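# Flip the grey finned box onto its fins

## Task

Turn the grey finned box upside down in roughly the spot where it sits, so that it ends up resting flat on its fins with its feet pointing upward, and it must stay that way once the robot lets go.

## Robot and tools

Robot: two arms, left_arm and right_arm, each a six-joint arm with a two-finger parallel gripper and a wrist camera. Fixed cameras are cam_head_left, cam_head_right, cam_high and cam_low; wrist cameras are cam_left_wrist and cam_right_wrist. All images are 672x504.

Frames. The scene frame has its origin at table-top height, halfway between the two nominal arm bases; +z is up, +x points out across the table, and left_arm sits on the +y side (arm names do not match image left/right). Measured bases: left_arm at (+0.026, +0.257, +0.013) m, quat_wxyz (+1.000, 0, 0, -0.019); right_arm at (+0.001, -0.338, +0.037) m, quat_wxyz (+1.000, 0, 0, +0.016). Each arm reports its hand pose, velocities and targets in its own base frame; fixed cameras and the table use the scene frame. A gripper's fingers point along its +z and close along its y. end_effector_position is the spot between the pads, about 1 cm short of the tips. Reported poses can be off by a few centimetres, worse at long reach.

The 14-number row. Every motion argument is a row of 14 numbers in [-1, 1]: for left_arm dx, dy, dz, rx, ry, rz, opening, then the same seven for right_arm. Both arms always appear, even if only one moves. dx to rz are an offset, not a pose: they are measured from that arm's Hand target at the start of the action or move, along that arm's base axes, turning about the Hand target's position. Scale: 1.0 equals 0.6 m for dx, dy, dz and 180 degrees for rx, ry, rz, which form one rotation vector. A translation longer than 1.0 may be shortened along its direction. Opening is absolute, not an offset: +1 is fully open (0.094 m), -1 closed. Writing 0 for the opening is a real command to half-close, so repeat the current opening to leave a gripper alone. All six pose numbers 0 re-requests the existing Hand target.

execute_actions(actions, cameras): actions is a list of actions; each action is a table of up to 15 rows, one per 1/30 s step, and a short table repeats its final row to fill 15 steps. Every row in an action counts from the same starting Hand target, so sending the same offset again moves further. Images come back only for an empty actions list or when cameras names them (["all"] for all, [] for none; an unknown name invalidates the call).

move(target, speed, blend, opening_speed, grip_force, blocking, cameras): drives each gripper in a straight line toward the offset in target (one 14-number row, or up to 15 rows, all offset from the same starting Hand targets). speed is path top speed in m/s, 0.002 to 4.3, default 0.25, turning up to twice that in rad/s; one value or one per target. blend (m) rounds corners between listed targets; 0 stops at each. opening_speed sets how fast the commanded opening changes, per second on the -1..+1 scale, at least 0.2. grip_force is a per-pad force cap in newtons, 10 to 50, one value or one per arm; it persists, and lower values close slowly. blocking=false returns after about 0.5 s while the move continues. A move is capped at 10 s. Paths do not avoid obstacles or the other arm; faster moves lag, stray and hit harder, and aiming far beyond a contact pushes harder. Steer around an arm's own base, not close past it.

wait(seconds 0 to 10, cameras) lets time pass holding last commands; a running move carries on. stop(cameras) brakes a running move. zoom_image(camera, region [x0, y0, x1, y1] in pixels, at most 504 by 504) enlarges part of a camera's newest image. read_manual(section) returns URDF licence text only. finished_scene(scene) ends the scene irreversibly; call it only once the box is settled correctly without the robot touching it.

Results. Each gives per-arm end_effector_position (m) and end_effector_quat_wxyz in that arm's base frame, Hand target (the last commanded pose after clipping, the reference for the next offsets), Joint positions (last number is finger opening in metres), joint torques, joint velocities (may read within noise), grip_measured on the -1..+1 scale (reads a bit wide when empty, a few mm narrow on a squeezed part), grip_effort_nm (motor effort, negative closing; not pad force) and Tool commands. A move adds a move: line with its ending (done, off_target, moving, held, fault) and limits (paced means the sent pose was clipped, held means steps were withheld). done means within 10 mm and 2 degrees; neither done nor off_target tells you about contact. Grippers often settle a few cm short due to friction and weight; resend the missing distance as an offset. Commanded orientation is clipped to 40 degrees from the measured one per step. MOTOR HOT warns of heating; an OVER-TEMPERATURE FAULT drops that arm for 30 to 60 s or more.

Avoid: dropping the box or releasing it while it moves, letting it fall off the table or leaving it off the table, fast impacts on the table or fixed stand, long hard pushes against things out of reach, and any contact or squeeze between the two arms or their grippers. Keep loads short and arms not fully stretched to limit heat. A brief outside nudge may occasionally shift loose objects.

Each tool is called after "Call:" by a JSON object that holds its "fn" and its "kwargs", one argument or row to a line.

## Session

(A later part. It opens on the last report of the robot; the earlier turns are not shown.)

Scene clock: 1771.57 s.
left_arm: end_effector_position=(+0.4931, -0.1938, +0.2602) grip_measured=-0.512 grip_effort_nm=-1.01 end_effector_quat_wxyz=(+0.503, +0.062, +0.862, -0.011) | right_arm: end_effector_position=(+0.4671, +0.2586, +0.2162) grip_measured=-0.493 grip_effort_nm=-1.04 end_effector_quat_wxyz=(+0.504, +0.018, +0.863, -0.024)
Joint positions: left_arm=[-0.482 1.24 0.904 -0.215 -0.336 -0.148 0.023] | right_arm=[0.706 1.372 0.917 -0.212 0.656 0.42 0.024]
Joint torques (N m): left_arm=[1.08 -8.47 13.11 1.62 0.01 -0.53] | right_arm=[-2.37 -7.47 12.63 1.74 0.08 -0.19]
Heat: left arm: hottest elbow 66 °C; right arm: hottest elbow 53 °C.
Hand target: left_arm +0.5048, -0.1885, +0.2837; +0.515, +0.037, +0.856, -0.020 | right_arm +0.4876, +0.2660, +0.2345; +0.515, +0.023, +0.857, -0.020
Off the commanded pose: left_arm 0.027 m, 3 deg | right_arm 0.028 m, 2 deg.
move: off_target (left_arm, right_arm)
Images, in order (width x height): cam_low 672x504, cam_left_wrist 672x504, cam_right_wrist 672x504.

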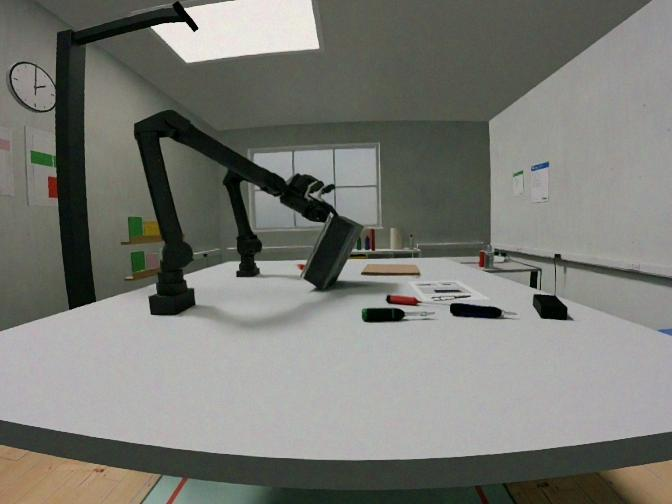

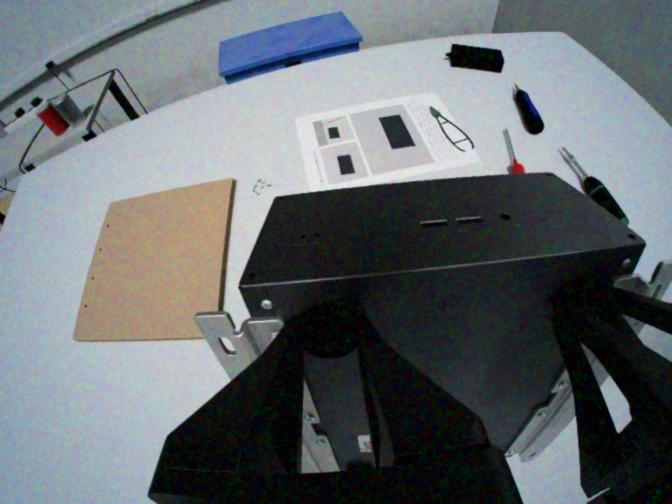

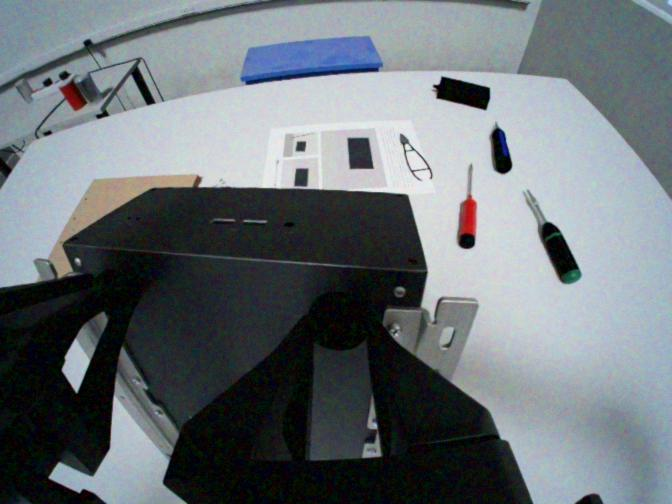

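Call:
{"fn": "move", "kwargs": {
  "target": [
    [0.0747,-0.0076,-0.02,0.0061,0.0608,0,-0.75,0.0722,-0.0125,-0.02,0.0104,0.0602,0,-0.75],
    [0.1575,-0.016,-0.0583,0.0123,0.1216,0,-0.75,0.151,-0.026,-0.0583,0.0208,0.1204,0,-0.75]
  ],
  "speed": 0.05,
  "blend": [0.01,0],
  "cameras": ["cam_right_wrist", "cam_left_wrist", "cam_low"]
}}

Scene clock: 1787.27 s.
left_arm: end_effector_position=(+0.5349, -0.2003, +0.2520) grip_measured=-0.512 grip_effort_nm=-1.01 end_effector_quat_wxyz=(+0.426, +0.067, +0.902, -0.009) | right_arm: end_effector_position=(+0.5047, +0.2513, +0.2096) grip_measured=-0.493 grip_effort_nm=-1.04 end_effector_quat_wxyz=(+0.433, +0.028, +0.901, -0.012)
Joint positions: left_arm=[-0.436 1.388 1.113 -0.445 -0.261 -0.168 0.023] | right_arm=[0.614 1.454 1.069 -0.411 0.509 0.466 0.024]
Joint torques (N m): left_arm=[1.08 -10.46 13.12 1.29 -0.06 -0.58] | right_arm=[-0.03 -11.34 8.25 1.74 0.25 -0.16]
Heat: left arm: hottest elbow 67 °C; right arm: hottest elbow 55 °C.
Hand target: left_arm +0.5470, -0.1927, +0.2721; +0.435, +0.040, +0.899, -0.015 (not the last commanded pose) | right_arm +0.5050, +0.2531, +0.2110; +0.436, +0.023, +0.900, -0.013 (not the last commanded pose)
Off the commanded pose: left_arm 0.065 m, 11 deg | right_arm 0.074 m, 11 deg.
move: held (right_arm; a check stopped the path), off_target (left_arm; braked when a check withheld steps of right_arm); path passed 0 of 2 targets; limits=held
pose unreachable (right arm): on one or more control steps of this call, first in action 0 (counted from 0), this arm could not follow its commanded pose, so it was not sent that pose on those steps. It may still have moved: this result reports where it is.
cause: moving toward the commanded pose would bring a part of the arm too close to another arm (this arm's wrist (the part past joint 4) and the left arm's wrist (the part past joint 4), along the way the arms are being sent, or toward where that arm still pushes).
Images, in order (width x height): cam_low 672x504, cam_left_wrist 672x504, cam_right_wrist 672x504.

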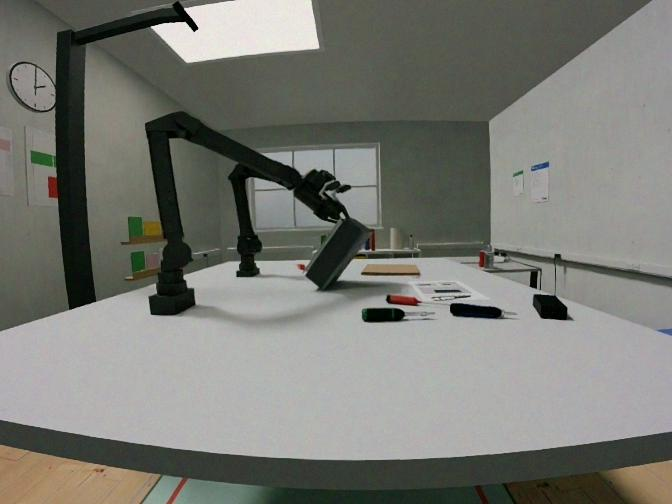

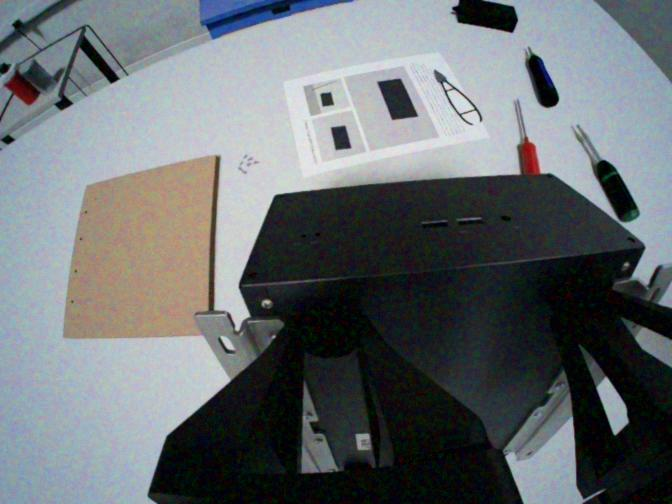

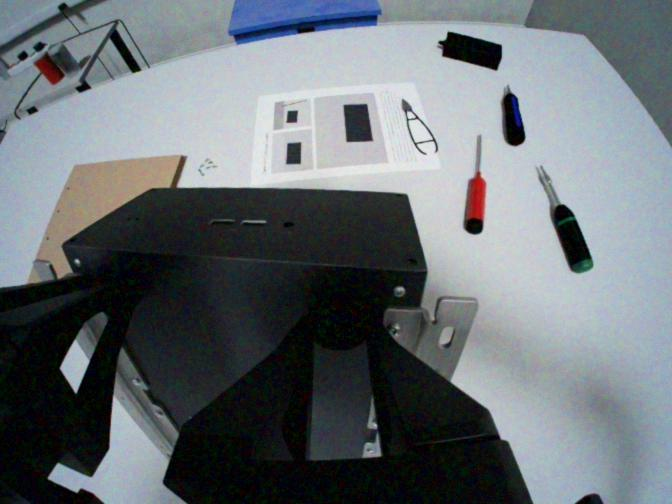

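Call:
{"fn": "move", "kwargs": {
  "target": [
    [0,0.0133,0,-0.0169,0.0017,-0.0143,-0.75,0.01,-0.0133,0.01,0.0168,-0.0029,0.0143,-0.75],
    [0.0897,-0.01,-0.0478,-0.0099,0.0708,-0.0143,-0.75,0.12,-0.0342,-0.0267,0.0291,0.0682,0.0143,-0.75]
  ],
  "speed": 0.05,
  "blend": [0.01,0],
  "cameras": ["cam_right_wrist", "cam_left_wrist", "cam_low"]
}}

Scene clock: 1832.80 s.
left_arm: end_effector_position=(+0.5876, -0.2041, +0.2082) grip_measured=-0.513 grip_effort_nm=-1.01 end_effector_quat_wxyz=(+0.310, +0.075, +0.947, -0.028) | right_arm: end_effector_position=(+0.5586, +0.2410, +0.1680) grip_measured=-0.496 grip_effort_nm=-1.04 end_effector_quat_wxyz=(+0.313, +0.020, +0.949, +0.039)
Joint positions: left_arm=[-0.366 1.619 1.364 -0.691 -0.115 -0.171 0.023] | right_arm=[0.47 1.627 1.261 -0.595 0.217 0.443 0.024]
Joint torques (N m): left_arm=[0.79 -15.79 13.34 1.24 0.53 -0.51] | right_arm=[-2.32 -15.44 11.52 1.25 0.68 -0.33]
Heat: left arm: hottest elbow 62 °C; right arm: hottest elbow 51 °C.
Hand target: left_arm +0.6009, -0.1987, +0.2436; +0.333, +0.051, +0.941, -0.044 | right_arm +0.5769, +0.2326, +0.1950; +0.336, +0.021, +0.941, +0.036
Off the commanded pose: left_arm 0.038 m, 4 deg | right_arm 0.034 m, 3 deg.
move: off_target (left_arm, right_arm)
Images, in order (width x height): cam_low 672x504, cam_left_wrist 672x504, cam_right_wrist 672x504.

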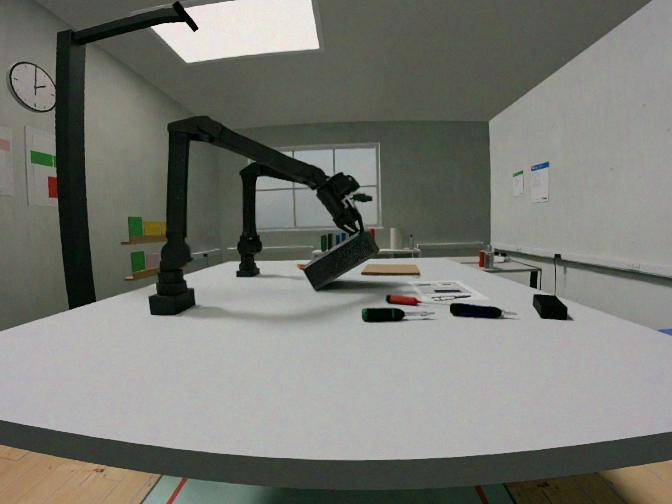

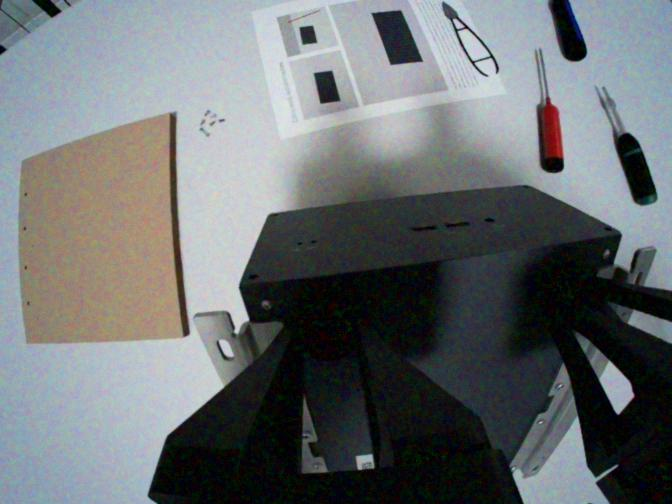

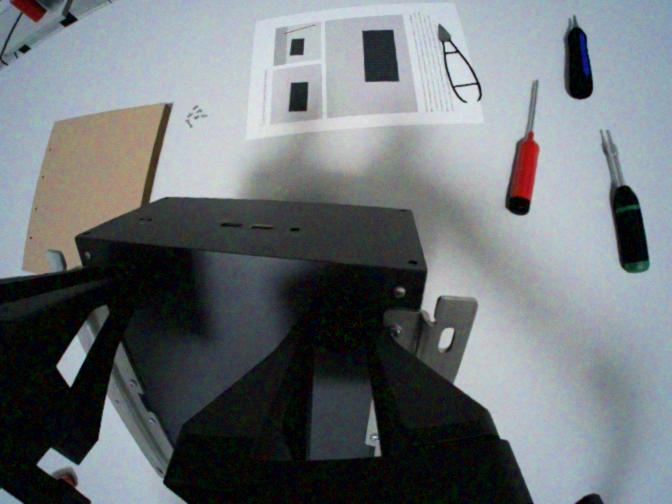

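Call:
{"fn": "zoom_image", "kwargs": {
  "camera": "cam_low",
  "region": [260, 180, 440, 315]
}}

Scaled by 2.800.

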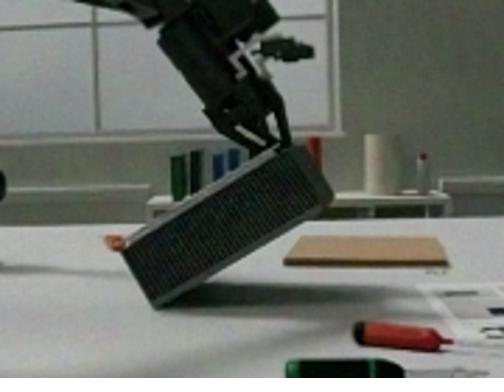

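Call:
{"fn": "move", "kwargs": {
  "target": [0.0743,-0.01,-0.0617,0.0089,0.0661,0,-0.75,0.0735,-0.0152,-0.0617,0.0135,0.0653,0,-0.75],
  "speed": 0.05,
  "cameras": ["cam_right_wrist", "cam_left_wrist", "cam_low"]
}}

Call:
{"fn": "zoom_image", "kwargs": {
  "camera": "cam_low",
  "region": [260, 180, 440, 315]
}}

Scene clock: 1865.67 s.
left_arm: end_effector_position=(+0.6197, -0.2081, +0.1505) grip_measured=-0.513 grip_effort_nm=-1.01 end_effector_quat_wxyz=(+0.188, +0.075, +0.979, -0.017) | right_arm: end_effector_position=(+0.5899, +0.2353, +0.1144) grip_measured=-0.496 grip_effort_nm=-1.04 end_effector_quat_wxyz=(+0.196, +0.029, +0.979, +0.051)
Joint positions: left_arm=[-0.341 1.853 1.604 -0.946 -0.065 -0.175 0.023] | right_arm=[0.399 1.823 1.453 -0.799 0.069 0.444 0.024]
Joint torques (N m): left_arm=[0.91 -19.9 15.35 0.9 0.5 -0.45] | right_arm=[-3.49 -19.25 12.88 1.16 0.87 -0.35]
Heat: left arm: hottest elbow 69 °C; right arm: hottest elbow 54 °C.
Hand target: left_arm +0.6454, -0.2048, +0.2065; +0.233, +0.051, +0.971, -0.035 | right_arm +0.6209, +0.2234, +0.1577; +0.237, +0.032, +0.970, +0.053
Off the commanded pose: left_arm 0.062 m, 6 deg | right_arm 0.055 m, 5 deg.
move: off_target (left_arm, right_arm)
Images, in order (width x height): cam_low 672x504, cam_left_wrist 672x504, cam_right_wrist 672x504.

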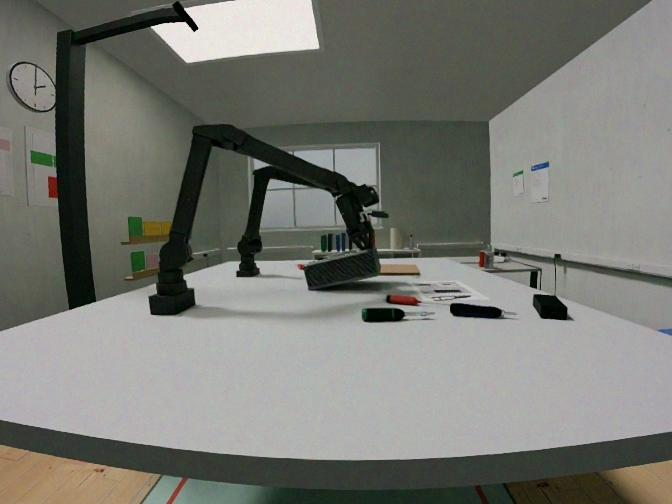

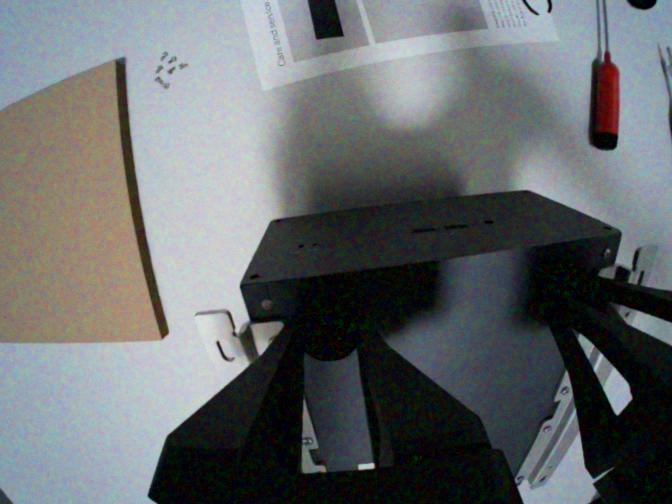

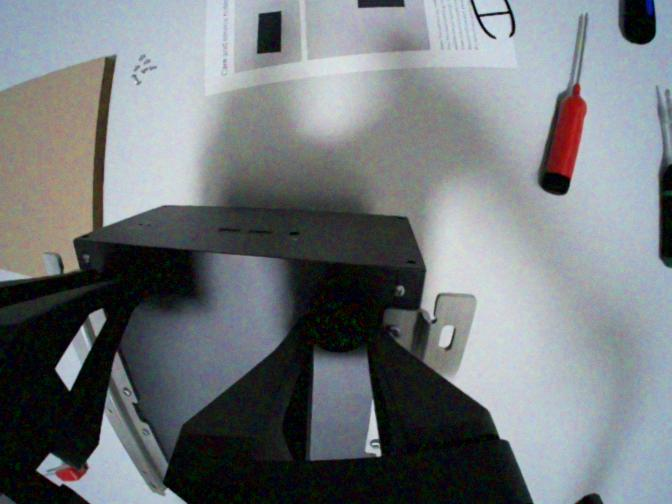

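Scaled by 2.800.

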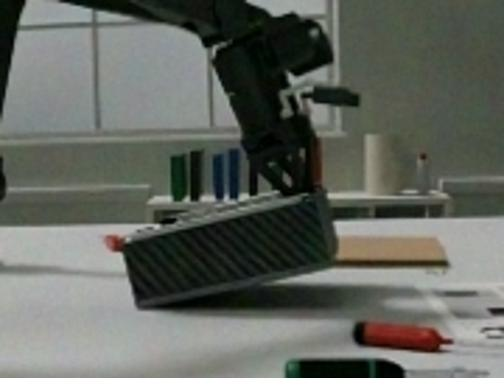

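Call:
{"fn": "move", "kwargs": {
  "target": [0.0363,-0.005,-0.0917,0.0104,0.0771,0,-0.75,0.0359,-0.0075,-0.0917,0.0158,0.0762,0,-0.75],
  "speed": 0.04,
  "cameras": ["cam_right_wrist", "cam_left_wrist", "cam_low"]
}}

Call:
{"fn": "zoom_image", "kwargs": {
  "camera": "cam_low",
  "region": [260, 180, 440, 315]
}}

Scene clock: 1879.20 s.
left_arm: end_effector_position=(+0.6447, -0.2106, +0.1017) grip_measured=-0.513 grip_effort_nm=-1.01 end_effector_quat_wxyz=(+0.077, +0.072, +0.994, -0.007) | right_arm: end_effector_position=(+0.6163, +0.2307, +0.0697) grip_measured=-0.496 grip_effort_nm=-1.04 end_effector_quat_wxyz=(+0.087, +0.046, +0.993, +0.069)
Joint positions: left_arm=[-0.321 2.084 1.872 -1.206 -0.024 -0.175 0.023] | right_arm=[0.343 2.017 1.666 -1.005 -0.062 0.441 0.024]
Joint torques (N m): left_arm=[0.97 -22.59 14.87 0.06 0.72 -0.43] | right_arm=[-3.14 -20.6 12.16 0.5 0.46 -0.35]
Heat: left arm: hottest elbow 71 °C; right arm: hottest elbow 58 °C.
Hand target: left_arm +0.6672, -0.2077, +0.1517; +0.113, +0.051, +0.992, -0.026 | right_arm +0.6427, +0.2190, +0.1030; +0.119, +0.044, +0.989, +0.073
Off the commanded pose: left_arm 0.055 m, 5 deg | right_arm 0.044 m, 4 deg.
move: off_target (left_arm, right_arm)
Images, in order (width x height): cam_low 672x504, cam_left_wrist 672x504, cam_right_wrist 672x504.

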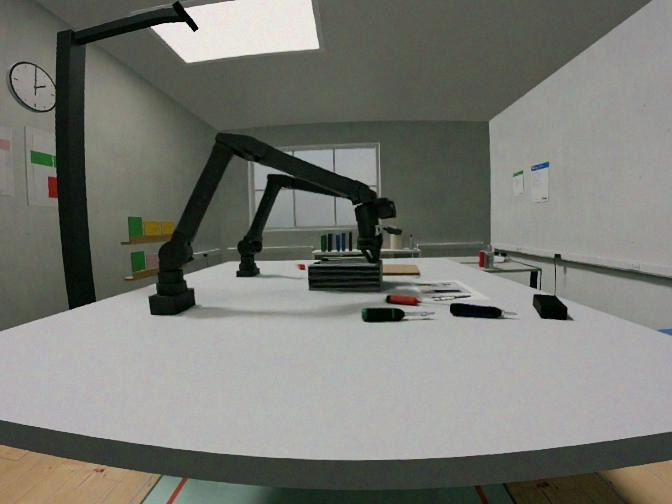

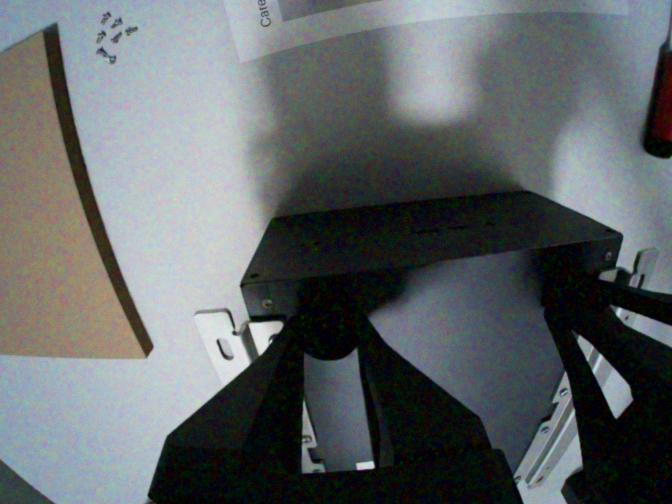

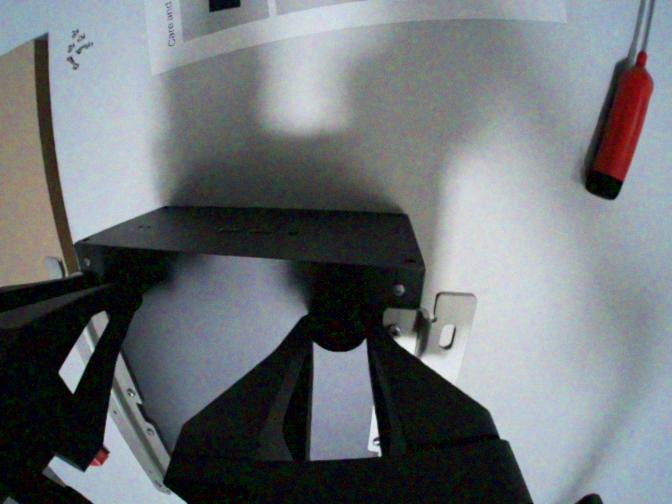

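Scaled by 2.800.

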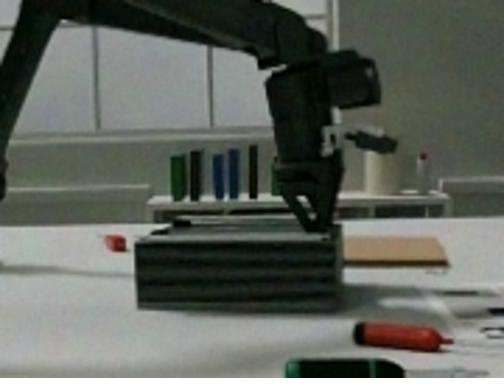

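Call:
{"fn": "move", "kwargs": {
  "target": [0.0083,-0.001,-0.0583,0.002,0.015,0,-0.75,0.0083,-0.0017,-0.0583,0.003,0.015,0,-0.75],
  "speed": 0.03,
  "cameras": ["cam_low", "cam_high"]
}}

Call:
{"fn": "zoom_image", "kwargs": {
  "camera": "cam_low",
  "region": [260, 180, 440, 315]
}}

Scene clock: 1889.23 s.
left_arm: end_effector_position=(+0.6462, -0.2111, +0.0972) grip_measured=-0.513 grip_effort_nm=-1.01 end_effector_quat_wxyz=(+0.064, +0.071, +0.995, -0.008) | right_arm: end_effector_position=(+0.6162, +0.2307, +0.0657) grip_measured=-0.496 grip_effort_nm=-1.04 end_effector_quat_wxyz=(+0.071, +0.045, +0.994, +0.076)
Joint positions: left_arm=[-0.319 2.109 1.905 -1.239 -0.016 -0.175 0.023] | right_arm=[0.336 2.035 1.688 -1.034 -0.087 0.435 0.024]
Joint torques (N m): left_arm=[1.03 -19.84 14.17 1.09 0.77 -0.44] | right_arm=[-3.25 -16.5 11.82 1.73 0.38 -0.33]
Heat: left arm: hottest elbow 71 °C; right arm: hottest elbow 59 °C.
Hand target: left_arm +0.6722, -0.2085, +0.1166; +0.089, +0.050, +0.994, -0.024 | right_arm +0.6476, +0.2178, +0.0680; +0.095, +0.046, +0.991, +0.076
Off the commanded pose: left_arm 0.033 m, 4 deg | right_arm 0.034 m, 3 deg.
move: off_target (left_arm, right_arm)
Images, in order (width x height): cam_high 672x504, cam_low 672x504.

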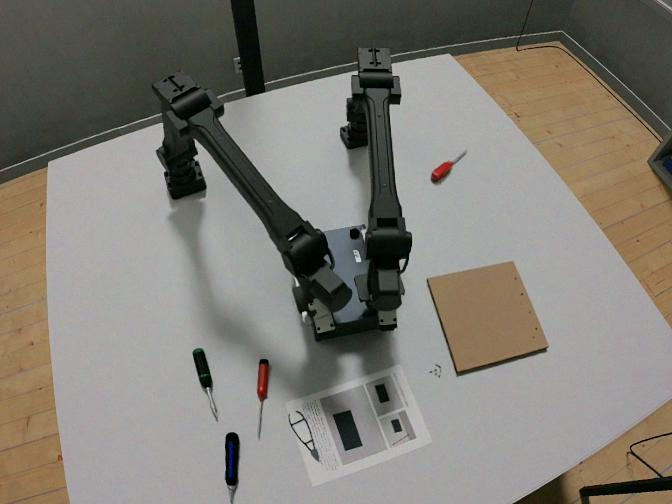

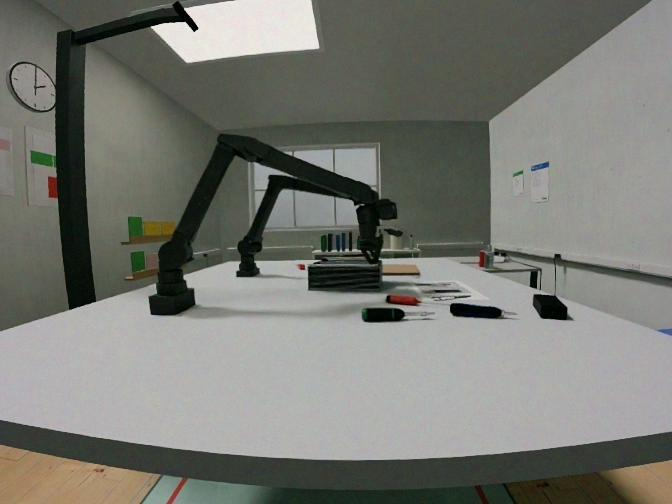

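Scaled by 2.800.

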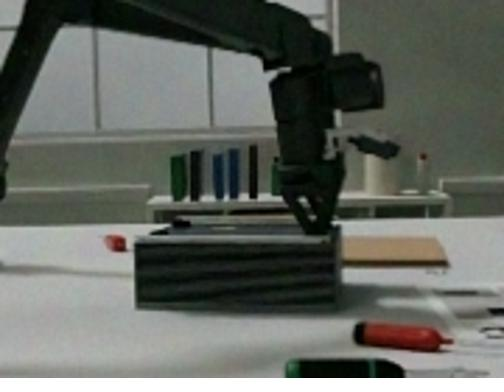

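Call:
{"fn": "move", "kwargs": {
  "target": [-0.03,0,-0.05,0.0,0.0,0,-0.75,-0.035,0.0,-0.04,0.0,0.0,0,-0.75],
  "speed": 0.04,
  "cameras": ["cam_low", "cam_head_left"]
}}

Call:
{"fn": "zoom_image", "kwargs": {
  "camera": "cam_low",
  "region": [260, 180, 440, 315]
}}

Scene clock: 1902.13 s.
left_arm: end_effector_position=(+0.6458, -0.2109, +0.0961) grip_measured=-0.513 grip_effort_nm=-1.01 end_effector_quat_wxyz=(+0.081, +0.071, +0.994, -0.012) | right_arm: end_effector_position=(+0.6155, +0.2304, +0.0647) grip_measured=-0.496 grip_effort_nm=-1.04 end_effector_quat_wxyz=(+0.088, +0.044, +0.992, +0.082)
Joint positions: left_arm=[-0.319 2.084 1.856 -1.18 -0.016 -0.175 0.023] | right_arm=[0.336 2.014 1.645 -0.976 -0.086 0.435 0.024]
Joint torques (N m): left_arm=[0.09 -19.19 8.47 2.58 0.71 -0.51] | right_arm=[-2.73 -16.91 6.86 2.66 0.45 -0.25]
Heat: left arm: hottest elbow 68 °C; right arm: hottest elbow 59 °C.
Hand target: left_arm +0.6541, -0.2084, +0.0866; +0.089, +0.050, +0.994, -0.024 | right_arm +0.6265, +0.2177, +0.0438; +0.095, +0.046, +0.991, +0.076
Off the commanded pose: left_arm 0.013 m, 3 deg | right_arm 0.027 m, 1 deg.
move: off_target (left_arm, right_arm)
Images, in order (width x height): cam_head_left 672x504, cam_low 672x504.

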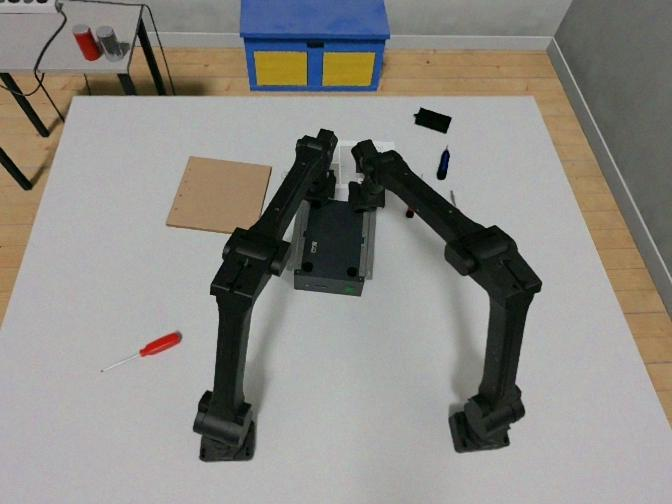

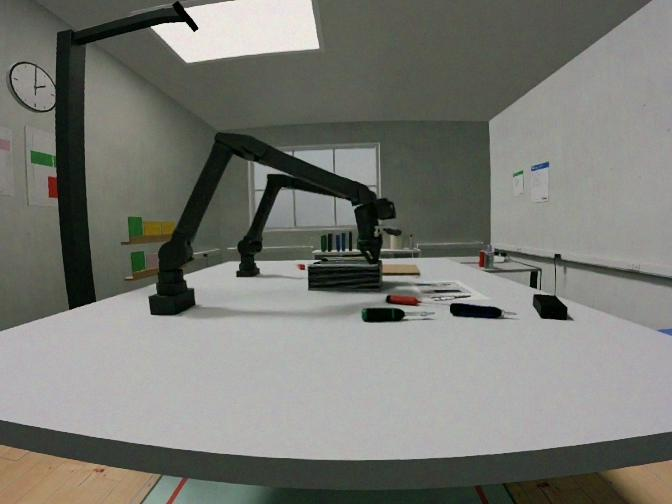

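Scaled by 2.800.

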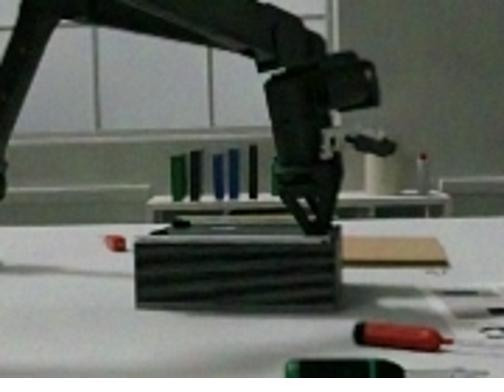

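Call:
{"fn": "move", "kwargs": {
  "target": [-0.125,0.0167,0.02,0.0,0.0,0,-0.75,-0.12,0.02,0.025,0.0,0.0,0,-0.75],
  "speed": 0.05,
  "cameras": ["cam_low", "cam_head_left"]
}}

Call:
{"fn": "zoom_image", "kwargs": {
  "camera": "cam_low",
  "region": [260, 180, 440, 315]
}}

Scene clock: 1944.10 s.
left_arm: end_effector_position=(+0.5883, -0.2067, +0.0959) grip_measured=-0.513 grip_effort_nm=-1.01 end_effector_quat_wxyz=(+0.100, +0.064, +0.993, -0.020) | right_arm: end_effector_position=(+0.5627, +0.2364, +0.0648) grip_measured=-0.500 grip_effort_nm=-1.04 end_effector_quat_wxyz=(+0.104, +0.038, +0.990, +0.085)
Joint positions: left_arm=[-0.342 1.913 1.578 -1.033 -0.017 -0.21 0.023] | right_arm=[0.378 1.882 1.433 -0.861 -0.07 0.465 0.023]
Joint torques (N m): left_arm=[0.32 -19.14 6.98 0.46 0.54 -0.39] | right_arm=[-0.15 -18.14 5.85 0.81 0.35 0.07]
Heat: left arm: hottest elbow 62 °C; right arm: hottest elbow 53 °C.
Hand target: left_arm +0.5792, -0.1983, +0.0985; +0.089, +0.050, +0.994, -0.024 | right_arm +0.5545, +0.2300, +0.0590; +0.095, +0.046, +0.991, +0.077
Off the commanded pose: left_arm 0.013 m, 2 deg | right_arm 0.012 m, 2 deg.
move: off_target (left_arm, right_arm)
Images, in order (width x height): cam_head_left 672x504, cam_low 672x504.

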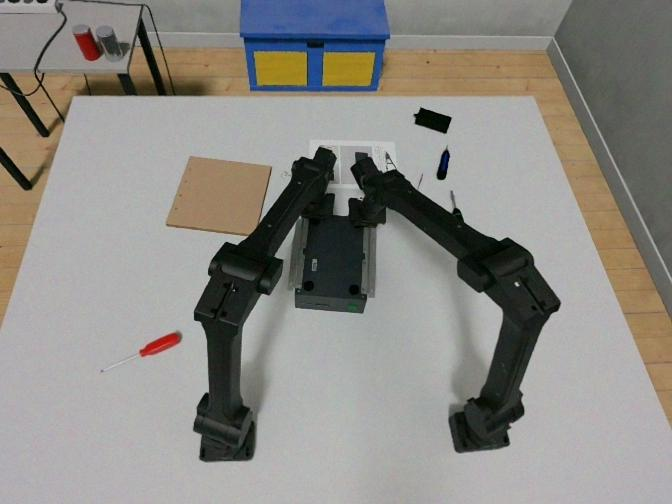

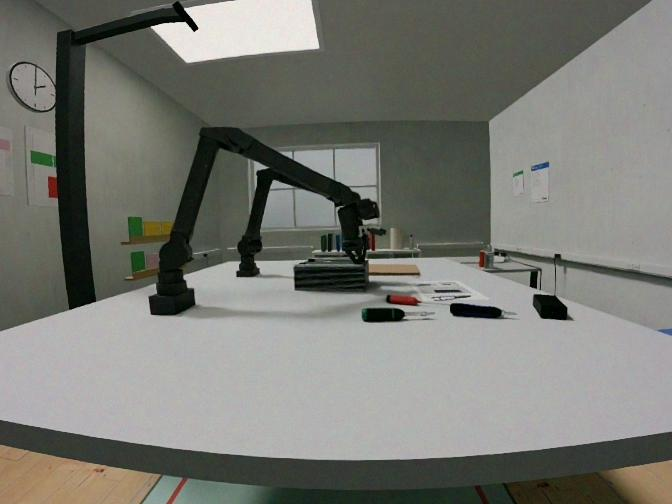

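Scaled by 2.800.

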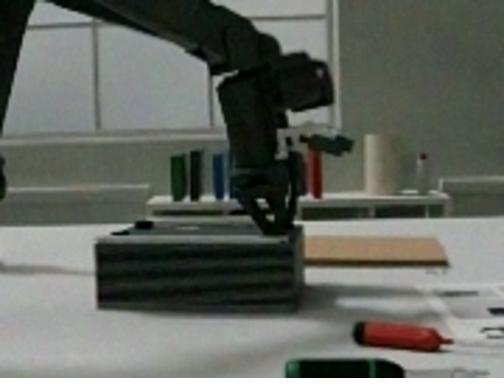

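Call:
{"fn": "move", "kwargs": {
  "target": [
    [0.0152,-0.014,-0.0043,0,0,0,-0.75,0.0137,0.0107,0.0097,0,0,0,-0.75],
    [0.0152,-0.014,-0.0043,0,0,0,-0.2,0.0137,0.0107,0.0097,0,0,0,-0.2]
  ],
  "speed": 0.05,
  "opening_speed": 0.4,
  "cameras": ["cam_right_wrist", "cam_left_wrist"]
}}

Scene clock: 1957.70 s.
left_arm: end_effector_position=(+0.5839, -0.2089, +0.0952) grip_measured=-0.204 grip_effort_nm=0.19 end_effector_quat_wxyz=(+0.090, +0.059, +0.994, -0.026) | right_arm: end_effector_position=(+0.5612, +0.2394, +0.0656) grip_measured=-0.203 grip_effort_nm=0.11 end_effector_quat_wxyz=(+0.102, +0.039, +0.990, +0.084)
Joint positions: left_arm=[-0.343 1.913 1.578 -1.047 0 -0.224 0.037] | right_arm=[0.384 1.882 1.436 -0.867 -0.068 0.473 0.037]
Joint torques (N m): left_arm=[-0.44 -16.73 10.07 0.62 -0.17 -0.32] | right_arm=[-1.08 -16.21 8.87 -0.05 0.35 -0.01]
Heat: left arm: hottest elbow 59 °C; right arm: hottest elbow 51 °C.
Hand target: left_arm +0.5883, -0.2068, +0.0959; +0.089, +0.050, +0.994, -0.024 | right_arm +0.5629, +0.2362, +0.0648; +0.095, +0.046, +0.991, +0.076
Off the commanded pose: left_arm 0.005 m, 1 deg | right_arm 0.003 m, 1 deg.
move: done
Images, in order (width x height): cam_left_wrist 672x504, cam_right_wrist 672x504.

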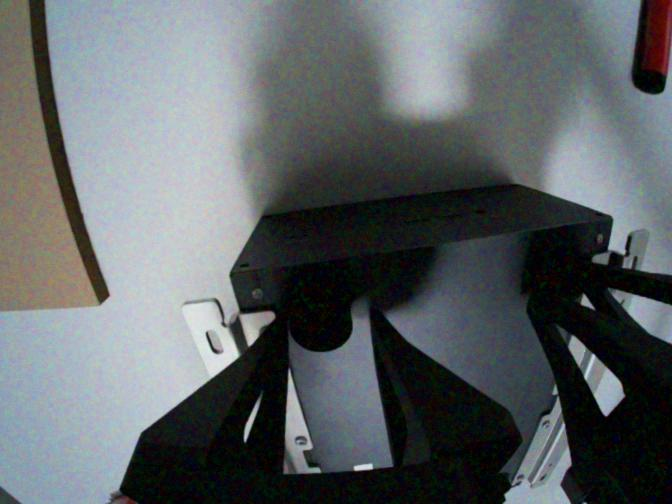

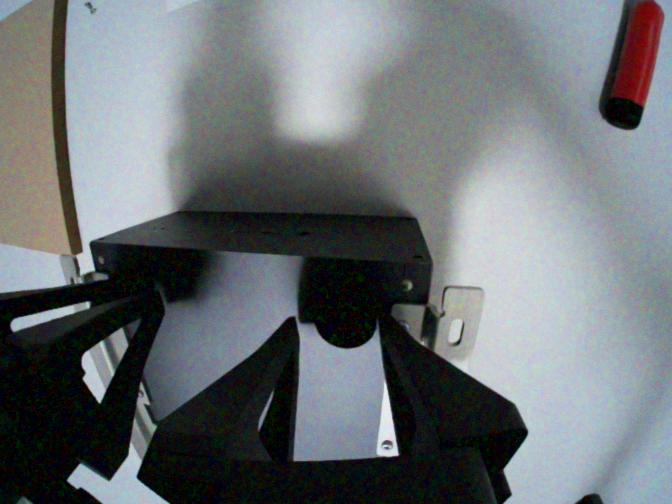

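Call:
{"fn": "move", "kwargs": {
  "target": [
    [0,0,0.08,0,0,0,-0.2,0,0,0.08,0,0,0,-0.2],
    [-0.05,0.06,0.25,0,0,0,-0.2,-0.05,-0.06,0.25,0,0,0,-0.2],
    [-0.35,0.25,0.25,0,0,0,-0.2,-0.35,-0.25,0.25,0,0,0,-0.2]
  ],
  "speed": [0.06,0.12,0.2],
  "blend": [0.01,0.03,0],
  "cameras": ["cam_low", "cam_head_left", "cam_high", "cam_left_wrist"]
}}

Scene clock: 1967.17 s.
left_arm: end_effector_position=(+0.3798, -0.0596, +0.2453) grip_measured=-0.203 grip_effort_nm=0.17 end_effector_quat_wxyz=(+0.089, +0.047, +0.995, -0.023) | right_arm: end_effector_position=(+0.3536, +0.0914, +0.2130) grip_measured=-0.202 grip_effort_nm=0.07 end_effector_quat_wxyz=(+0.096, +0.044, +0.991, +0.076)
Joint positions: left_arm=[-0.141 1.227 1.172 -1.334 0.029 -0.049 0.037] | right_arm=[0.207 1.155 1.022 -1.213 -0.1 0.307 0.038]
Joint torques (N m): left_arm=[-0.15 -7.65 9.03 0.9 0.2 -0.05] | right_arm=[-1.44 -6.48 8.17 0.65 -0.19 -0.13]
Heat: left arm: hottest elbow 59 °C; right arm: hottest elbow 51 °C.
Hand target: left_arm +0.3783, -0.0568, +0.2460; +0.089, +0.050, +0.994, -0.024 | right_arm +0.3528, +0.0863, +0.2149; +0.095, +0.046, +0.991, +0.076
Off the commanded pose: left_arm 0.003 m, 0 deg | right_arm 0.006 m, 0 deg.
move: done
Images, in order (width x height): cam_head_left 672x504, cam_high 672x504, cam_low 672x504, cam_left_wrist 672x504.

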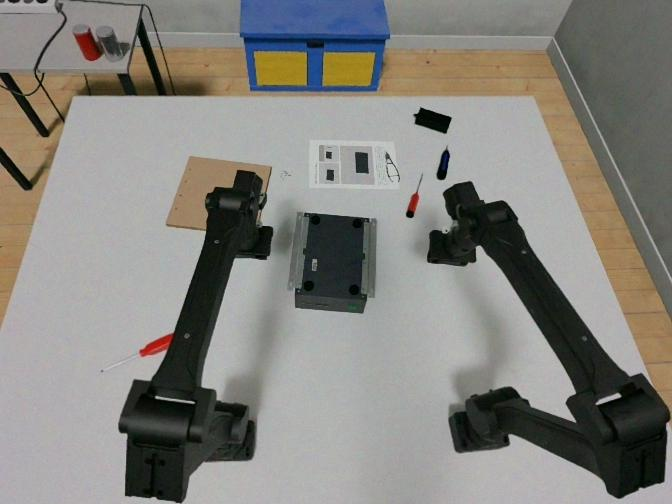

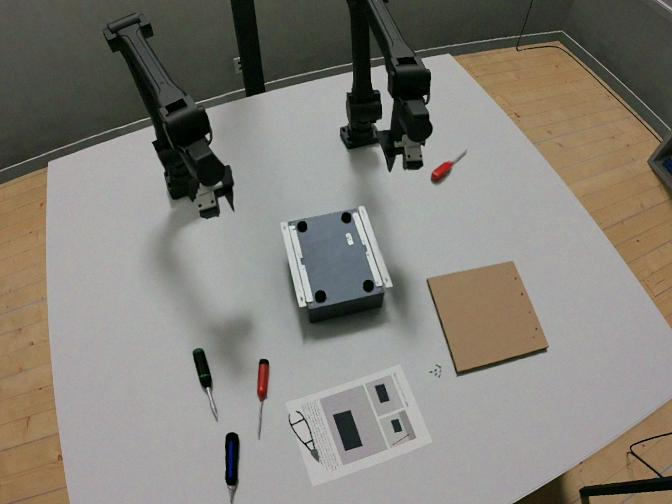

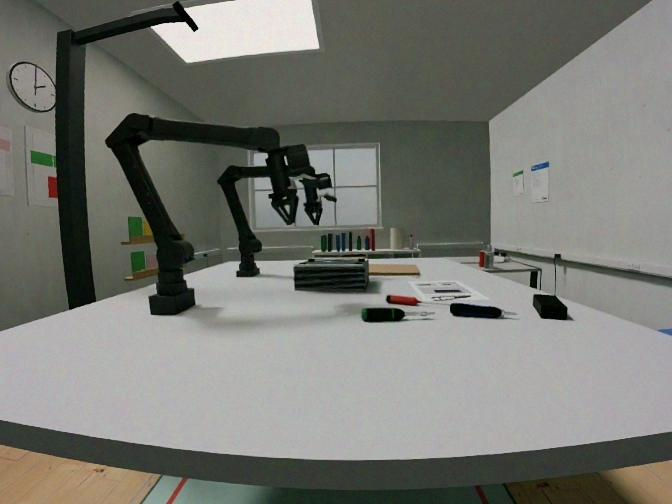

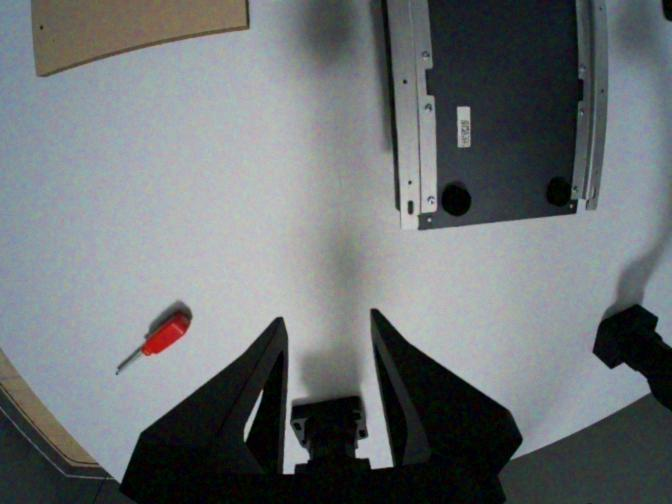

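Call:
{"fn": "finished_scene", "kwargs": {
  "scene": 2
}}

The scene is finished: the task was done.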